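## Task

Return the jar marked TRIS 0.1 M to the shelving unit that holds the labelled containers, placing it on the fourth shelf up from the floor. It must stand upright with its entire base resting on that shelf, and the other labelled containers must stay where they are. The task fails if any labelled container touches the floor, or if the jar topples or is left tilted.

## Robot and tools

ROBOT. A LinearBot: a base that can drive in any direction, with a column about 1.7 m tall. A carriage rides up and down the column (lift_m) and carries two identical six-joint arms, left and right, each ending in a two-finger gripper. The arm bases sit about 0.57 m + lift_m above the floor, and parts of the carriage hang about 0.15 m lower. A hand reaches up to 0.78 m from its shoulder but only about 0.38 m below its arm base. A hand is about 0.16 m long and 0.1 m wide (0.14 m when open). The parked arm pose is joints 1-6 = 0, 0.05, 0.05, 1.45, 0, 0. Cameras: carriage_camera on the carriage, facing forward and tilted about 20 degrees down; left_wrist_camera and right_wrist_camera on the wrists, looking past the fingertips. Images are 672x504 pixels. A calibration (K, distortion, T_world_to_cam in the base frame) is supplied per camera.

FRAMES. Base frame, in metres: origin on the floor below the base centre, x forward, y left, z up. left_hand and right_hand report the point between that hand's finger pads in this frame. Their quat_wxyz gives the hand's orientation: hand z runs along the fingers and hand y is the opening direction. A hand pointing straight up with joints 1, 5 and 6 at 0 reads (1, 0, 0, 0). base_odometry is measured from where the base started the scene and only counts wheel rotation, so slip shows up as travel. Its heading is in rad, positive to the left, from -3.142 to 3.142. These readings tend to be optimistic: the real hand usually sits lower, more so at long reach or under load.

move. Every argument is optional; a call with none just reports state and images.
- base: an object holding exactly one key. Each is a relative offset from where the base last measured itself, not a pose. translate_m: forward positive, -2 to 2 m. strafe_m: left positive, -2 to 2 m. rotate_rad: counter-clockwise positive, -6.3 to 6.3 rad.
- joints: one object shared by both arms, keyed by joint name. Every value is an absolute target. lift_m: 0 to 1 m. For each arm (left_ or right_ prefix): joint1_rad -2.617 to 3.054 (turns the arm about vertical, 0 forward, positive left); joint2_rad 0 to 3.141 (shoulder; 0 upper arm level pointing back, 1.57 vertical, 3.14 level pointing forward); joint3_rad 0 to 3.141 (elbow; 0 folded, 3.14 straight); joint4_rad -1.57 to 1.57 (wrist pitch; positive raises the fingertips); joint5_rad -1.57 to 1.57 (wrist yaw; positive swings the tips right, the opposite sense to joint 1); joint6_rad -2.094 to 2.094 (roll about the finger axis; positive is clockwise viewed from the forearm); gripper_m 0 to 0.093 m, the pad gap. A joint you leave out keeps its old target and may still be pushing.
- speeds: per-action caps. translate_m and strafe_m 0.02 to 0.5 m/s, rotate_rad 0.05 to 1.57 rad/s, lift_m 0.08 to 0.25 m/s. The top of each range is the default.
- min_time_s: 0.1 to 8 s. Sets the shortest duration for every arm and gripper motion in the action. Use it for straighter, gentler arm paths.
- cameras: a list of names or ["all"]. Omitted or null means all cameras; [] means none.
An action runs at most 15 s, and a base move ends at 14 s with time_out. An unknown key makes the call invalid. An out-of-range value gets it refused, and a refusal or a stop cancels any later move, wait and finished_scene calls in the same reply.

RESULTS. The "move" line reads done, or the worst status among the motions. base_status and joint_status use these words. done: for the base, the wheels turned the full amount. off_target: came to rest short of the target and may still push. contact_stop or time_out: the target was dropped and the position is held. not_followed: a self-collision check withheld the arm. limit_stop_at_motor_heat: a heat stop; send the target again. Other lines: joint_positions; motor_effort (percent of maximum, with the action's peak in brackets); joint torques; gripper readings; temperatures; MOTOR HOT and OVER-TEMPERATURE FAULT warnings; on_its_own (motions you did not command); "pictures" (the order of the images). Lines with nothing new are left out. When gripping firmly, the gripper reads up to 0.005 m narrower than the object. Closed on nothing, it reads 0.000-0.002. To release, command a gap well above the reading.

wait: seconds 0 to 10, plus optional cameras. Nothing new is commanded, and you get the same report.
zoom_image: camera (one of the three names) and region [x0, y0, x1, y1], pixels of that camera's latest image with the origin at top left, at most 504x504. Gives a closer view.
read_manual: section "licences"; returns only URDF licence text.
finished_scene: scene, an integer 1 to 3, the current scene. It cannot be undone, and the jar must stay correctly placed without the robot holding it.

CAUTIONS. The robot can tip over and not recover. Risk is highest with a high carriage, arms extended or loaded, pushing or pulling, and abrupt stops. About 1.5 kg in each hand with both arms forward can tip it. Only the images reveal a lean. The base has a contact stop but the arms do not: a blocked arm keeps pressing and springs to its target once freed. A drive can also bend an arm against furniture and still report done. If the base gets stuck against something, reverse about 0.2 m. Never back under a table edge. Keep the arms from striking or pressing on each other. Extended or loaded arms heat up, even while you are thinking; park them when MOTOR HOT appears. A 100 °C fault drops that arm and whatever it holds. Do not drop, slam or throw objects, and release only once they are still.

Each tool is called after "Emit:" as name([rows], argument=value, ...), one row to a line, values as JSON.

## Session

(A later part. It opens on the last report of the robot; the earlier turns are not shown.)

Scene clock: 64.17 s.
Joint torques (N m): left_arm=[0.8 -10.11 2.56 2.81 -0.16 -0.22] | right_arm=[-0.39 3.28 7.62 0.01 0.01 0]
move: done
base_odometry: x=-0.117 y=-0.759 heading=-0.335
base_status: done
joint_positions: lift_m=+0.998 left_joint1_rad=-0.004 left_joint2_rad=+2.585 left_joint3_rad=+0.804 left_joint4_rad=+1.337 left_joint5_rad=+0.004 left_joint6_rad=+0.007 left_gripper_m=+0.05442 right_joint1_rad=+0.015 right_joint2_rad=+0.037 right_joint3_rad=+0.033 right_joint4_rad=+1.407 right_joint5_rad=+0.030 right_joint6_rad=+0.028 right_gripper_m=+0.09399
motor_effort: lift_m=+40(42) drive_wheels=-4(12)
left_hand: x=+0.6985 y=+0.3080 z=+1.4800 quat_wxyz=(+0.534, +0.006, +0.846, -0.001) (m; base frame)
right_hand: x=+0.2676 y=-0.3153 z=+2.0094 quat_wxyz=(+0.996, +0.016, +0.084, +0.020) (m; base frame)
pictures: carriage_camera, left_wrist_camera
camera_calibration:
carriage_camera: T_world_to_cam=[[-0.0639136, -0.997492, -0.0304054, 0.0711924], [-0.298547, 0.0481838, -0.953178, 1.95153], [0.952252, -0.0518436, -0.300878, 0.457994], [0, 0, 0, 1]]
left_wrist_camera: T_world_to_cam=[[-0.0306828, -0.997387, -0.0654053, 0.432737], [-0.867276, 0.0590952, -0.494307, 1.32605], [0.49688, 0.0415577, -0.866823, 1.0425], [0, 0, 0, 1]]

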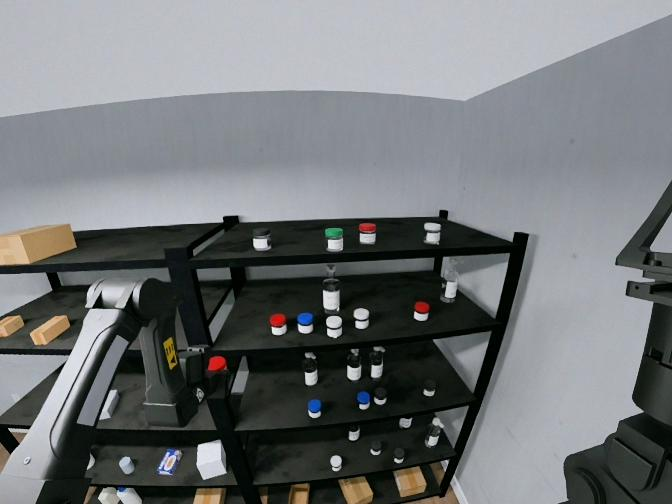

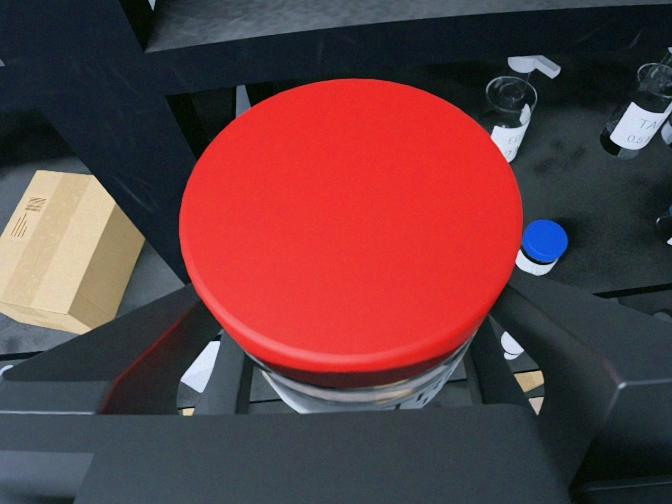

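Emit:
move(joints={"left_joint2_rad": 2.475, "left_joint3_rad": 0.763, "left_joint4_rad": 1.268}, min_time_s=1.5, cameras=[])

Emit:
move(base={"translate_m": 0.13}, speeds={"translate_m": 0.1})

Emit:
zoom_image(camera="carriage_camera", region=[140, 280, 340, 430])

Scene clock: 68.10 s.
move: done
joint_status: all done
motor_effort: lift_m=+39(42) drive_wheels=-4(4)
pictures: none

Scene clock: 70.77 s.
Joint torques (N m): left_arm=[0.85 -13.45 2.36 2.71 -0.19 -0.24] | right_arm=[-0.46 3.4 7.61 0.05 -0.02 0.02]
move: done
base_odometry: x=+0.006 y=-0.802 heading=-0.335
base_status: done
joint_positions: lift_m=+0.998 left_joint1_rad=-0.004 left_joint2_rad=+2.514 left_joint3_rad=+0.765 left_joint4_rad=+1.266 left_joint5_rad=+0.004 left_joint6_rad=+0.007 left_gripper_m=+0.05442 right_joint1_rad=+0.015 right_joint2_rad=+0.037 right_joint3_rad=+0.033 right_joint4_rad=+1.407 right_joint5_rad=+0.030 right_joint6_rad=+0.028 right_gripper_m=+0.09399
motor_effort: lift_m=+41(41) drive_wheels=+2(11)
left_hand: x=+0.6919 y=+0.3081 z=+1.4875 quat_wxyz=(+0.518, +0.006, +0.856, -0.001) (m; base frame)
right_hand: x=+0.2677 y=-0.3153 z=+2.0094 quat_wxyz=(+0.996, +0.016, +0.084, +0.020) (m; base frame)
pictures: carriage_camera, left_wrist_camera, right_wrist_camera
camera_calibration:
carriage_camera: T_world_to_cam=[[-0.0639136, -0.997492, -0.0304054, 0.0711924], [-0.298547, 0.0481838, -0.953178, 1.95153], [0.952252, -0.0518436, -0.300878, 0.457994], [0, 0, 0, 1]]
left_wrist_camera: T_world_to_cam=[[-0.0331825, -0.997377, -0.0643348, 0.433188], [-0.885673, 0.0591718, -0.460524, 1.28652], [0.463122, 0.0416983, -0.885313, 1.1031], [0, 0, 0, 1]]
right_wrist_camera: T_world_to_cam=[[0.0402869, -0.999002, 0.0192648, -0.35974], [0.686496, 0.0136649, -0.727005, 1.28331], [0.726017, 0.042514, 0.686362, -1.43646], [0, 0, 0, 1]]

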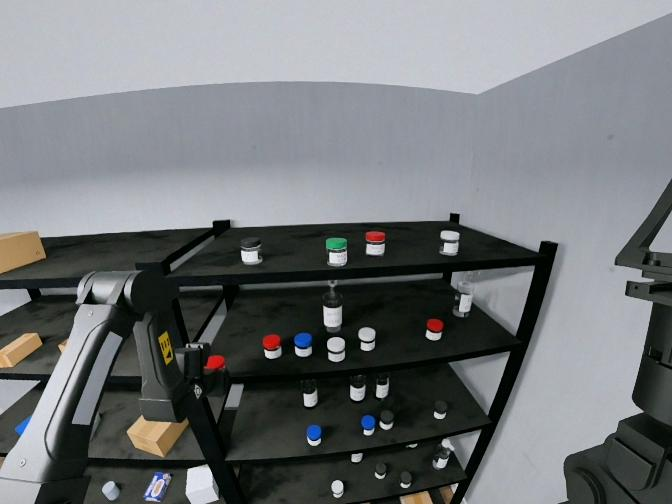

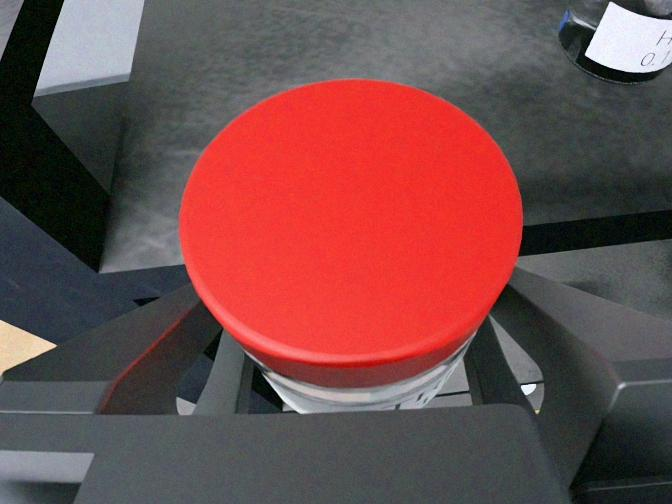

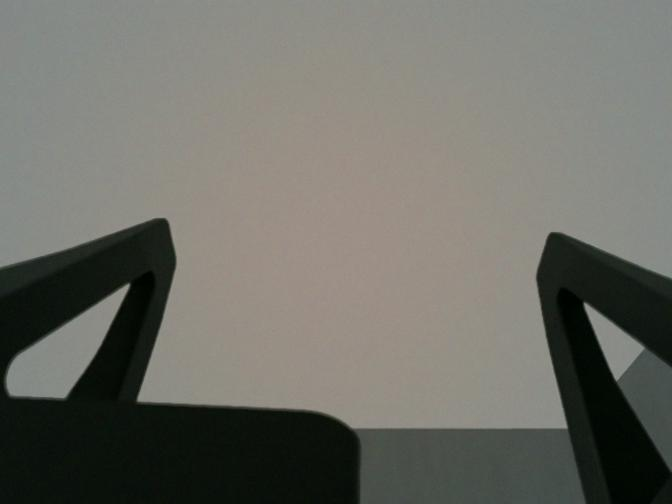

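Scaled by 2.520 from the camera's 672x504 image, which has a finer 960x720 frame.

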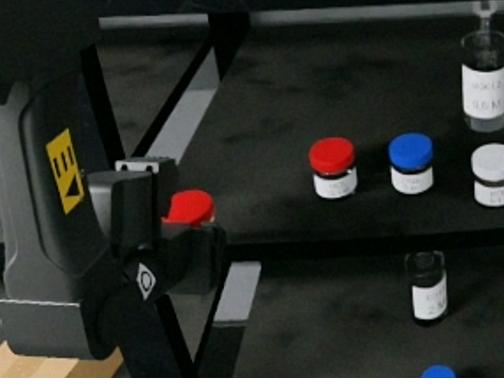

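Emit:
move(joints={"left_joint2_rad": 2.365, "left_joint3_rad": 0.735, "left_joint4_rad": 1.235}, min_time_s=1.5, cameras=["carriage_camera","left_wrist_camera"])

Emit:
zoom_image(camera="carriage_camera", region=[140, 220, 340, 420])

Scene clock: 73.47 s.
Joint torques (N m): left_arm=[0.75 -13.29 2.61 2.75 -0.19 -0.13] | right_arm=[-0.49 3.32 7.62 0.06 0.03 0.03]
move: done
base_odometry: x=+0.006 y=-0.802 heading=-0.335
joint_positions: lift_m=+0.998 left_joint1_rad=-0.004 left_joint2_rad=+2.403 left_joint3_rad=+0.740 left_joint4_rad=+1.235 left_joint5_rad=+0.004 left_joint6_rad=+0.007 left_gripper_m=+0.05442 right_joint1_rad=+0.015 right_joint2_rad=+0.037 right_joint3_rad=+0.033 right_joint4_rad=+1.407 right_joint5_rad=+0.030 right_joint6_rad=+0.028 right_gripper_m=+0.09399
joint_status: all done
motor_effort: lift_m=+41(42) drive_wheels=+2(2)
left_hand: x=+0.7010 y=+0.3080 z=+1.5246 quat_wxyz=(+0.541, +0.006, +0.841, -0.001) (m; base frame)
right_hand: x=+0.2677 y=-0.3153 z=+2.0094 quat_wxyz=(+0.996, +0.016, +0.084, +0.020) (m; base frame)
pictures: carriage_camera, left_wrist_camera
camera_calibration:
carriage_camera: T_world_to_cam=[[-0.0639136, -0.997492, -0.0304054, 0.0711924], [-0.298547, 0.0481838, -0.953178, 1.95153], [0.952252, -0.0518436, -0.300878, 0.457994], [0, 0, 0, 1]]
left_wrist_camera: T_world_to_cam=[[-0.0295813, -0.997392, -0.0658413, 0.435617], [-0.858858, 0.0590601, -0.508798, 1.36649], [0.511359, 0.0414974, -0.858365, 1.05693], [0, 0, 0, 1]]

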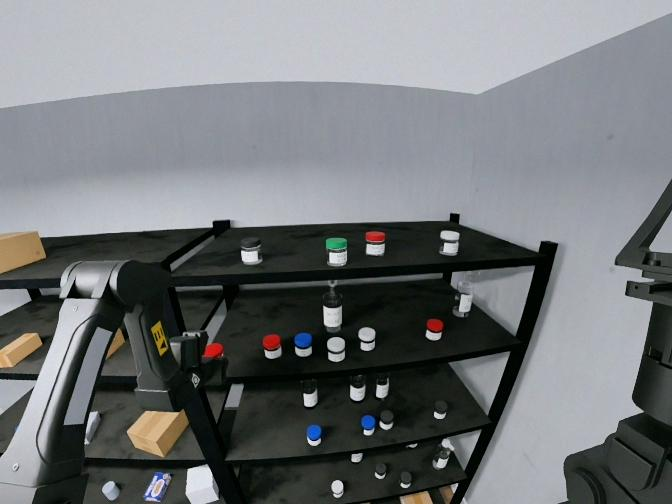

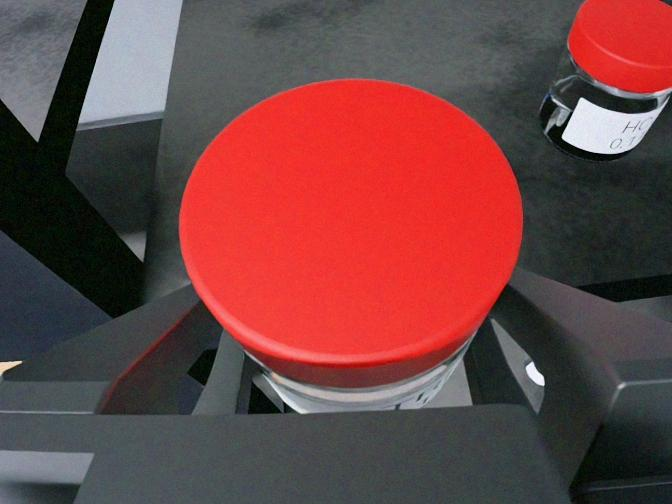

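Scaled by 2.520 from the camera's 672x504 image, which has a finer 960x720 frame.

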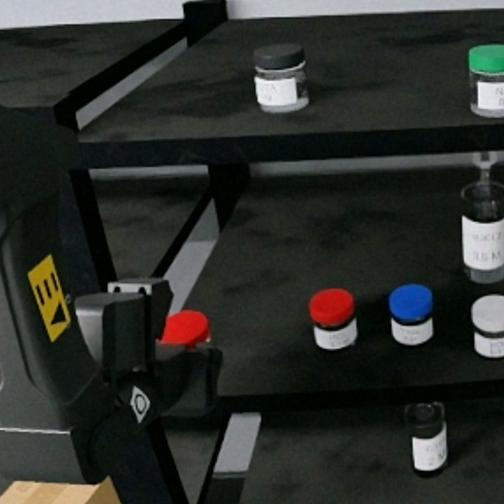

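Emit:
move(base={"translate_m": 0.125}, speeds={"translate_m": 0.08}, cameras=["carriage_camera","left_wrist_camera"])

Emit:
zoom_image(camera="carriage_camera", region=[120, 240, 320, 440])

Scene clock: 77.90 s.
Joint torques (N m): left_arm=[0.75 -13.26 2.69 2.73 -0.21 -0.21] | right_arm=[-0.4 3.33 7.6 0.05 -0.01 0.03]
move: done
base_odometry: x=+0.124 y=-0.843 heading=-0.336
base_status: done
joint_positions: lift_m=+0.998 left_joint1_rad=-0.004 left_joint2_rad=+2.403 left_joint3_rad=+0.737 left_joint4_rad=+1.233 left_joint5_rad=+0.004 left_joint6_rad=+0.007 left_gripper_m=+0.05442 right_joint1_rad=+0.015 right_joint2_rad=+0.037 right_joint3_rad=+0.033 right_joint4_rad=+1.407 right_joint5_rad=+0.030 right_joint6_rad=+0.028 right_gripper_m=+0.09399
motor_effort: lift_m=+40(42) drive_wheels=-4(11)
left_hand: x=+0.6997 y=+0.3080 z=+1.5233 quat_wxyz=(+0.539, +0.006, +0.842, -0.001) (m; base frame)
right_hand: x=+0.2677 y=-0.3153 z=+2.0094 quat_wxyz=(+0.996, +0.016, +0.084, +0.020) (m; base frame)
pictures: carriage_camera, left_wrist_camera
camera_calibration:
carriage_camera: T_world_to_cam=[[-0.0639136, -0.997492, -0.0304054, 0.0711924], [-0.298547, 0.0481838, -0.953178, 1.95153], [0.952252, -0.0518436, -0.300878, 0.457994], [0, 0, 0, 1]]
left_wrist_camera: T_world_to_cam=[[-0.0299326, -0.99739, -0.0657046, 0.435538], [-0.861563, 0.0590714, -0.504202, 1.35967], [0.506768, 0.0415165, -0.861082, 1.06379], [0, 0, 0, 1]]

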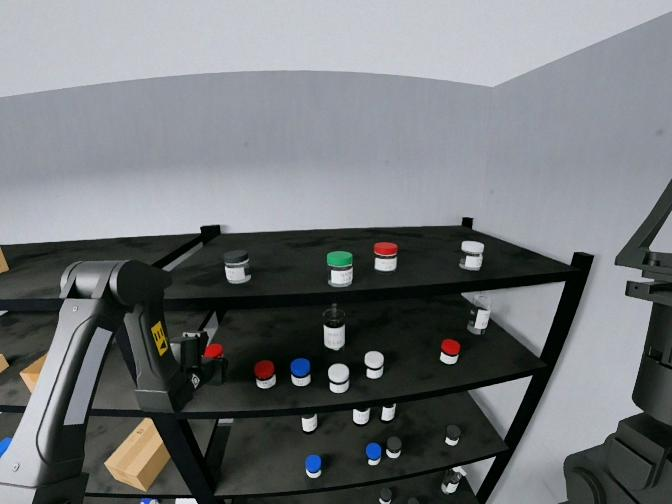

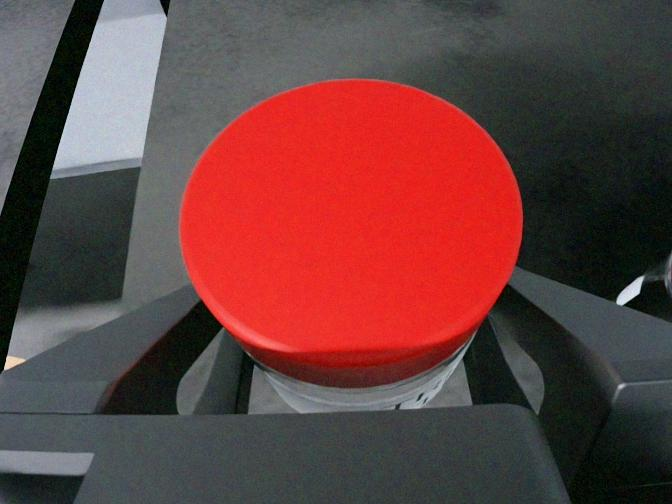

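Scaled by 2.520 from the camera's 672x504 image, which has a finer 960x720 frame.

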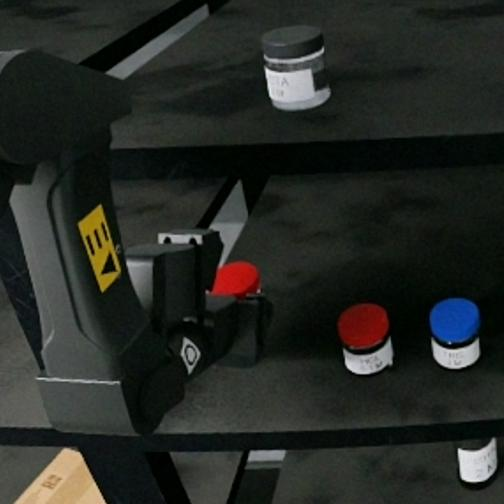

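Emit:
move(joints={"lift_m": 0.96}, speeds={"lift_m": 0.08}, cameras=["carriage_camera"])

Emit:
zoom_image(camera="carriage_camera", region=[120, 240, 320, 440])

Emit:
move(joints={"lift_m": 0.95}, speeds={"lift_m": 0.08}, cameras=[])

Scene clock: 79.43 s.
move: done
joint_status: all done
motor_effort: lift_m=+34(35) drive_wheels=-4(4)
pictures: carriage_camera
camera_calibration:
carriage_camera: T_world_to_cam=[[-0.0639136, -0.997492, -0.0304054, 0.0700525], [-0.298547, 0.0481838, -0.953178, 1.91579], [0.952252, -0.0518436, -0.300878, 0.446714], [0, 0, 0, 1]]

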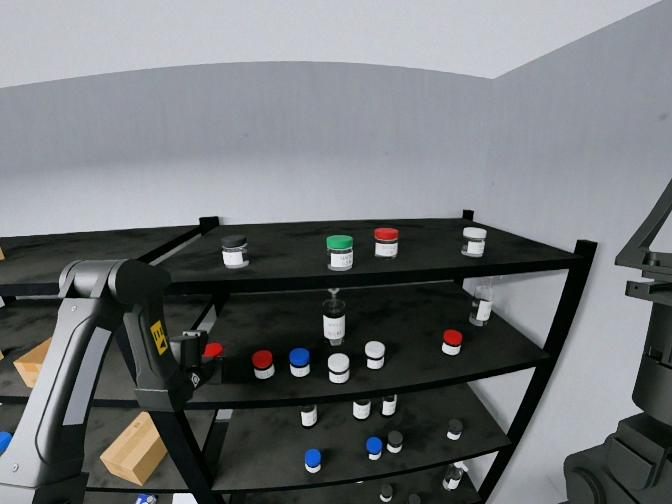

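Scaled by 2.520 from the camera's 672x504 image, which has a finer 960x720 frame.

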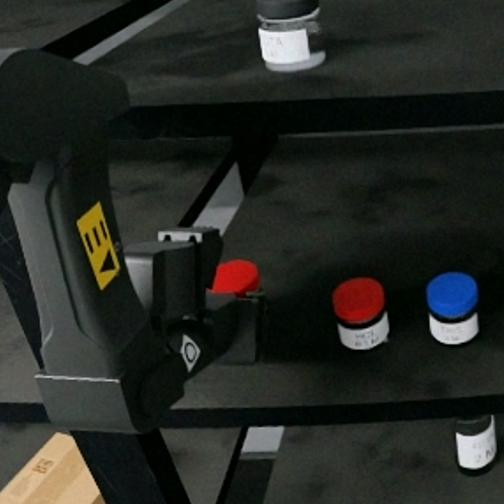

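Scene clock: 80.60 s.
Joint torques (N m): left_arm=[0.87 -12.22 3.14 2.89 -0.14 -0.23] | right_arm=[-0.4 3.37 7.58 0.04 -0.02 0]
move: done
base_odometry: x=+0.124 y=-0.843 heading=-0.336
joint_positions: lift_m=+0.950 left_joint1_rad=-0.004 left_joint2_rad=+2.390 left_joint3_rad=+0.736 left_joint4_rad=+1.218 left_joint5_rad=+0.004 left_joint6_rad=+0.007 left_gripper_m=+0.05442 right_joint1_rad=+0.015 right_joint2_rad=+0.037 right_joint3_rad=+0.033 right_joint4_rad=+1.405 right_joint5_rad=+0.030 right_joint6_rad=+0.028 right_gripper_m=+0.09399
joint_status: all done
motor_effort: lift_m=+33(35) drive_wheels=+2(4)
left_hand: x=+0.7002 y=+0.3080 z=+1.4783 quat_wxyz=(+0.538, +0.006, +0.843, -0.001) (m; base frame)
right_hand: x=+0.2680 y=-0.3153 z=+1.9618 quat_wxyz=(+0.996, +0.016, +0.085, +0.020) (m; base frame)
pictures: none

Emit:
move(joints={"lift_m": 0.943}, speeds={"lift_m": 0.08}, cameras=["left_wrist_camera","carriage_camera"])

Emit:
zoom_image(camera="carriage_camera", region=[120, 240, 320, 440])

Scene clock: 82.20 s.
Joint torques (N m): left_arm=[0.5 -12.15 2.92 2.95 -0.18 -0.21] | right_arm=[-0.4 3.41 7.56 0.05 0.03 0.02]
move: done
base_odometry: x=+0.124 y=-0.843 heading=-0.336
joint_positions: lift_m=+0.943 left_joint1_rad=-0.004 left_joint2_rad=+2.388 left_joint3_rad=+0.735 left_joint4_rad=+1.217 left_joint5_rad=+0.004 left_joint6_rad=+0.007 left_gripper_m=+0.05442 right_joint1_rad=+0.015 right_joint2_rad=+0.037 right_joint3_rad=+0.033 right_joint4_rad=+1.405 right_joint5_rad=+0.030 right_joint6_rad=+0.028 right_gripper_m=+0.09399
joint_status: all done
motor_effort: lift_m=+33(38) drive_wheels=-4(4)
left_hand: x=+0.6998 y=+0.3080 z=+1.4713 quat_wxyz=(+0.537, +0.006, +0.843, -0.001) (m; base frame)
right_hand: x=+0.2680 y=-0.3153 z=+1.9548 quat_wxyz=(+0.996, +0.016, +0.085, +0.020) (m; base frame)
pictures: carriage_camera, left_wrist_camera
camera_calibration:
carriage_camera: T_world_to_cam=[[-0.0639136, -0.997492, -0.0304054, 0.0695359], [-0.298547, 0.0481838, -0.953178, 1.8996], [0.952252, -0.0518436, -0.300878, 0.441602], [0, 0, 0, 1]]
left_wrist_camera: T_world_to_cam=[[-0.0301831, -0.997389, -0.0656057, 0.432149], [-0.86348, 0.0590794, -0.500911, 1.32997], [0.503479, 0.0415302, -0.863009, 1.02407], [0, 0, 0, 1]]

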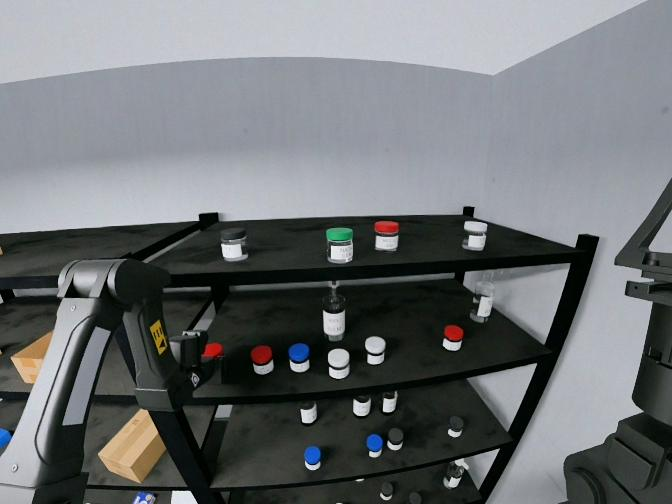

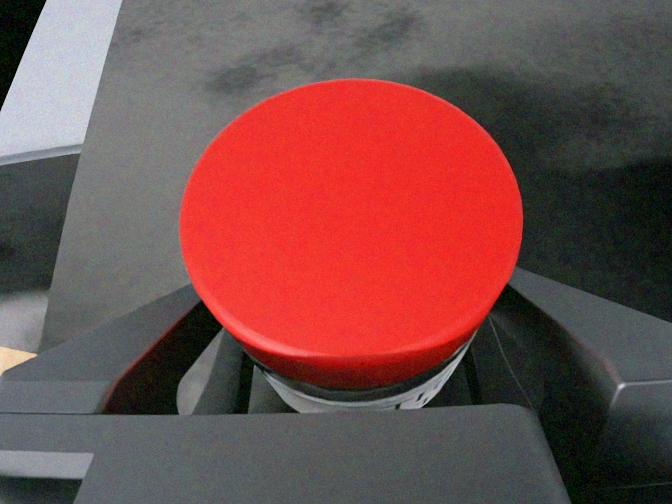

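Scaled by 2.520 from the camera's 672x504 image, which has a finer 960x720 frame.

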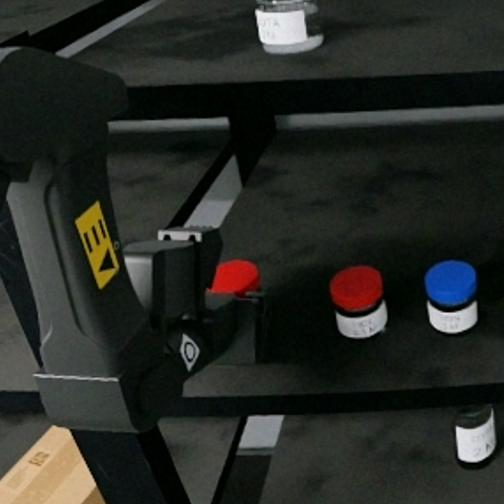

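Emit:
move(joints={"lift_m": 0.925}, speeds={"lift_m": 0.08}, cameras=[])

Emit:
move(joints={"lift_m": 0.915}, speeds={"lift_m": 0.08}, cameras=["left_wrist_camera","carriage_camera"])

Emit:
zoom_image(camera="carriage_camera", region=[160, 300, 280, 420])

Scene clock: 83.57 s.
move: done
joint_status: all done
motor_effort: lift_m=+34(34) drive_wheels=+2(4)
pictures: none

Scene clock: 84.07 s.
Joint torques (N m): left_arm=[0.75 -11.34 3.02 2.36 -0.15 -0.16] | right_arm=[-0.4 3.36 7.75 0.11 0.01 0.02]
move: done
base_odometry: x=+0.124 y=-0.843 heading=-0.336
joint_positions: lift_m=+0.915 left_joint1_rad=-0.004 left_joint2_rad=+2.380 left_joint3_rad=+0.735 left_joint4_rad=+1.266 left_joint5_rad=+0.004 left_joint6_rad=+0.007 left_gripper_m=+0.05442 right_joint1_rad=+0.015 right_joint2_rad=+0.037 right_joint3_rad=+0.033 right_joint4_rad=+1.405 right_joint5_rad=+0.030 right_joint6_rad=+0.028 right_gripper_m=+0.09399
joint_status: all done
motor_effort: lift_m=+33(34) drive_wheels=+2(4)
left_hand: x=+0.7060 y=+0.3080 z=+1.4584 quat_wxyz=(+0.561, +0.006, +0.828, -0.001) (m; base frame)
right_hand: x=+0.2680 y=-0.3153 z=+1.9269 quat_wxyz=(+0.996, +0.016, +0.085, +0.020) (m; base frame)
pictures: carriage_camera, left_wrist_camera
camera_calibration:
carriage_camera: T_world_to_cam=[[-0.0639136, -0.997492, -0.0304054, 0.0686877], [-0.298547, 0.0481838, -0.953178, 1.87301], [0.952252, -0.0518436, -0.300878, 0.433209], [0, 0, 0, 1]]
left_wrist_camera: T_world_to_cam=[[-0.0263629, -0.997405, -0.0669954, 0.430801], [-0.83321, 0.0589533, -0.549805, 1.37887], [0.552328, 0.0413268, -0.832602, 0.931077], [0, 0, 0, 1]]

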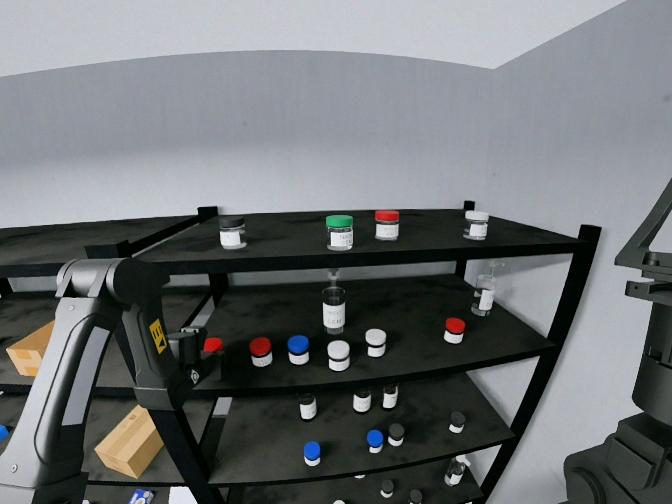

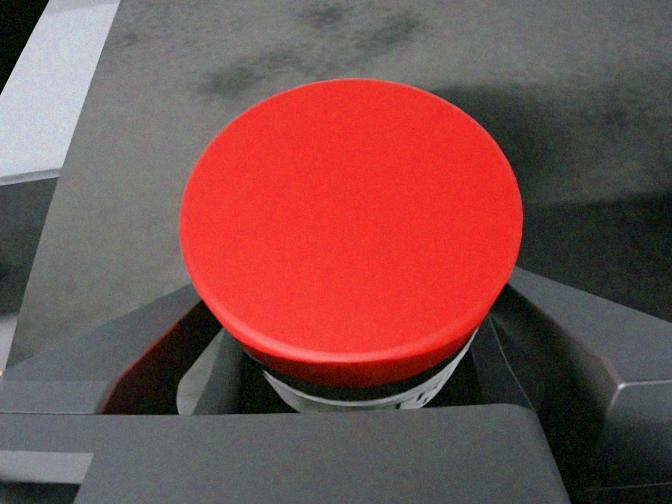

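Scaled by 4.200 from the camera's 672x504 image, which has a finer 960x720 frame.

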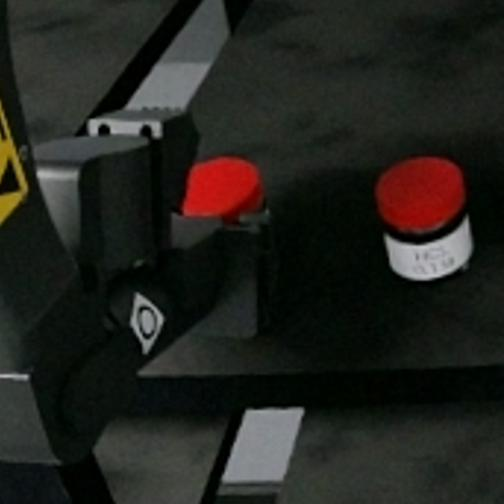

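Emit:
move(joints={"lift_m": 0.923}, speeds={"lift_m": 0.08}, cameras=[])

Scene clock: 85.37 s.
Joint torques (N m): left_arm=[0.62 -11.32 3.3 2.65 -0.19 -0.2] | right_arm=[-0.32 3.4 7.71 0.01 0.01 0.03]
move: done
base_odometry: x=+0.124 y=-0.843 heading=-0.336
joint_positions: lift_m=+0.923 left_joint1_rad=-0.004 left_joint2_rad=+2.380 left_joint3_rad=+0.735 left_joint4_rad=+1.235 left_joint5_rad=+0.004 left_joint6_rad=+0.007 left_gripper_m=+0.05442 right_joint1_rad=+0.015 right_joint2_rad=+0.037 right_joint3_rad=+0.033 right_joint4_rad=+1.405 right_joint5_rad=+0.030 right_joint6_rad=+0.028 right_gripper_m=+0.09399
joint_status: all done
motor_effort: lift_m=+41(48) drive_wheels=-4(4)
left_hand: x=+0.7031 y=+0.3080 z=+1.4589 quat_wxyz=(+0.548, +0.006, +0.836, -0.001) (m; base frame)
right_hand: x=+0.2681 y=-0.3153 z=+1.9344 quat_wxyz=(+0.996, +0.016, +0.085, +0.020) (m; base frame)
pictures: none

Emit:
move(joints={"left_gripper_m": 0.08}, min_time_s=2.5, cameras=["left_wrist_camera","carriage_camera"])

Emit:
zoom_image(camera="carriage_camera", region=[160, 300, 280, 420])

Scene clock: 88.50 s.
Joint torques (N m): left_arm=[0.77 -11.41 3.36 2.79 -0.19 -0.18] | right_arm=[-0.42 3.41 7.68 0.05 0.01 0.01]
move: done
base_odometry: x=+0.124 y=-0.843 heading=-0.336
joint_positions: lift_m=+0.923 left_joint1_rad=-0.004 left_joint2_rad=+2.380 left_joint3_rad=+0.735 left_joint4_rad=+1.235 left_joint5_rad=+0.004 left_joint6_rad=+0.007 left_gripper_m=+0.07994 right_joint1_rad=+0.015 right_joint2_rad=+0.037 right_joint3_rad=+0.033 right_joint4_rad=+1.405 right_joint5_rad=+0.030 right_joint6_rad=+0.028 right_gripper_m=+0.09399
joint_status: all done
motor_effort: lift_m=+41(42) drive_wheels=+2(4)
left_hand: x=+0.7031 y=+0.3080 z=+1.4589 quat_wxyz=(+0.548, +0.006, +0.836, -0.001) (m; base frame)
right_hand: x=+0.2681 y=-0.3153 z=+1.9344 quat_wxyz=(+0.996, +0.016, +0.085, +0.020) (m; base frame)
pictures: carriage_camera, left_wrist_camera
camera_calibration:
carriage_camera: T_world_to_cam=[[-0.0639136, -0.997492, -0.0304054, 0.0689144], [-0.298547, 0.0481838, -0.953178, 1.88011], [0.952252, -0.0518436, -0.300878, 0.435452], [0, 0, 0, 1]]
left_wrist_camera: T_world_to_cam=[[-0.0284221, -0.997396, -0.0662773, 0.431164], [-0.849798, 0.0590224, -0.523794, 1.35037], [0.526342, 0.041435, -0.849263, 0.975601], [0, 0, 0, 1]]

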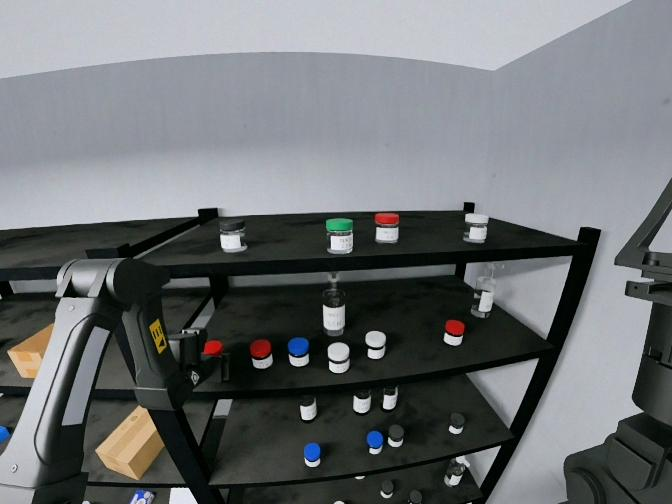

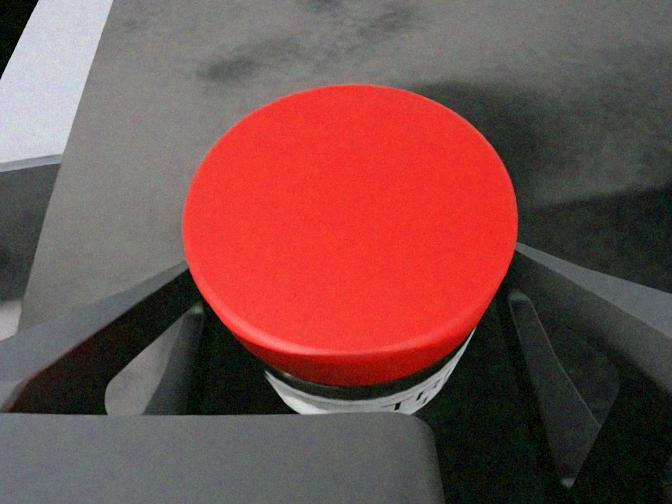

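Scaled by 4.200 from the camera's 672x504 image, which has a finer 960x720 frame.

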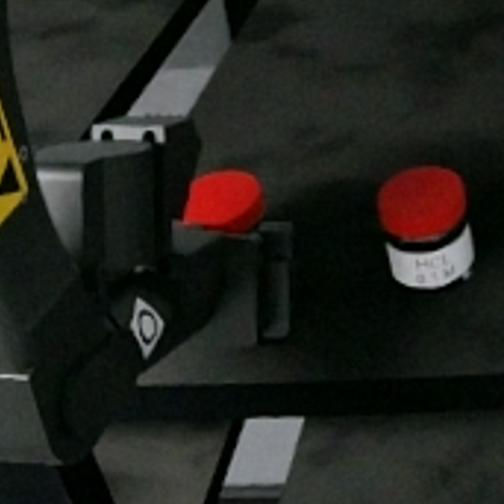

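Emit:
move(base={"translate_m": -0.12}, speeds={"translate_m": 0.06}, cameras=["left_wrist_camera"])

Emit:
move(base={"translate_m": -0.3}, cameras=["left_wrist_camera","carriage_camera"])

Emit:
zoom_image(camera="carriage_camera", region=[160, 230, 360, 380])

Scene clock: 91.60 s.
move: done
base_status: done
motor_effort: lift_m=+40(42) drive_wheels=-6(13)
pictures: left_wrist_camera
camera_calibration:
left_wrist_camera: T_world_to_cam=[[-0.0284221, -0.997396, -0.0662773, 0.431164], [-0.849798, 0.0590224, -0.523794, 1.35037], [0.526342, 0.041435, -0.849263, 0.975601], [0, 0, 0, 1]]

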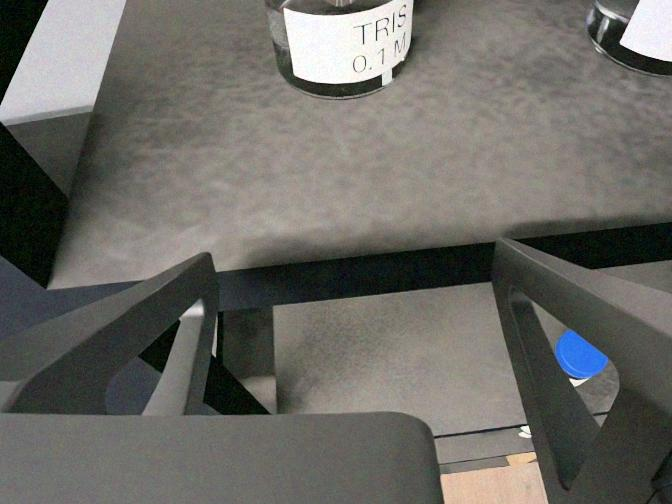

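Scene clock: 94.07 s.
Joint torques (N m): left_arm=[0.69 -11.4 3.36 2.68 -0.15 -0.19] | right_arm=[-0.4 3.28 7.68 -0.04 0 0.03]
move: done
base_odometry: x=-0.273 y=-0.705 heading=-0.335
base_status: done
joint_positions: lift_m=+0.923 left_joint1_rad=-0.004 left_joint2_rad=+2.380 left_joint3_rad=+0.735 left_joint4_rad=+1.235 left_joint5_rad=+0.004 left_joint6_rad=+0.007 left_gripper_m=+0.07994 right_joint1_rad=+0.015 right_joint2_rad=+0.037 right_joint3_rad=+0.033 right_joint4_rad=+1.410 right_joint5_rad=+0.030 right_joint6_rad=+0.028 right_gripper_m=+0.09399
motor_effort: lift_m=+40(42) drive_wheels=-3(14)
left_hand: x=+0.7031 y=+0.3080 z=+1.4589 quat_wxyz=(+0.548, +0.006, +0.836, -0.001) (m; base frame)
right_hand: x=+0.2669 y=-0.3153 z=+1.9346 quat_wxyz=(+0.996, +0.016, +0.083, +0.020) (m; base frame)
pictures: carriage_camera, left_wrist_camera
camera_calibration:
carriage_camera: T_world_to_cam=[[-0.0639136, -0.997492, -0.0304054, 0.0689144], [-0.298547, 0.0481838, -0.953178, 1.88011], [0.952252, -0.0518436, -0.300878, 0.435452], [0, 0, 0, 1]]
left_wrist_camera: T_world_to_cam=[[-0.0284221, -0.997396, -0.0662773, 0.431164], [-0.849798, 0.0590224, -0.523794, 1.35037], [0.526342, 0.041435, -0.849263, 0.975601], [0, 0, 0, 1]]

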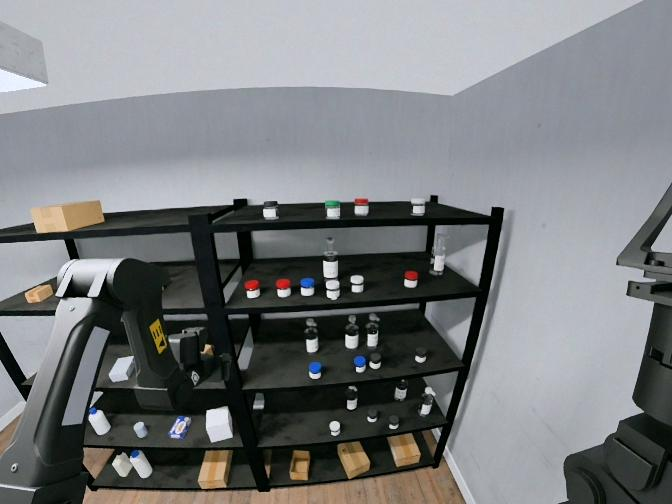

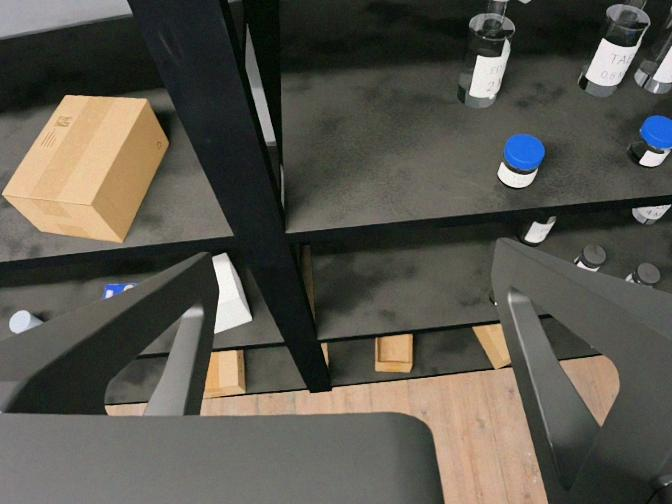

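Scaled by 2.520 from the camera's 672x504 image, which has a finer 960x720 frame.

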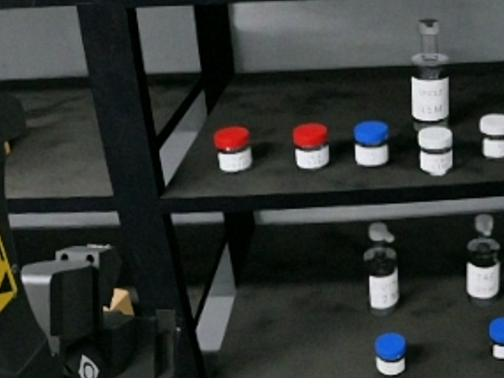

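Upright on the 4th shelf.

Emit:
finished_scene(scene=2)

The scene is finished: the task was done.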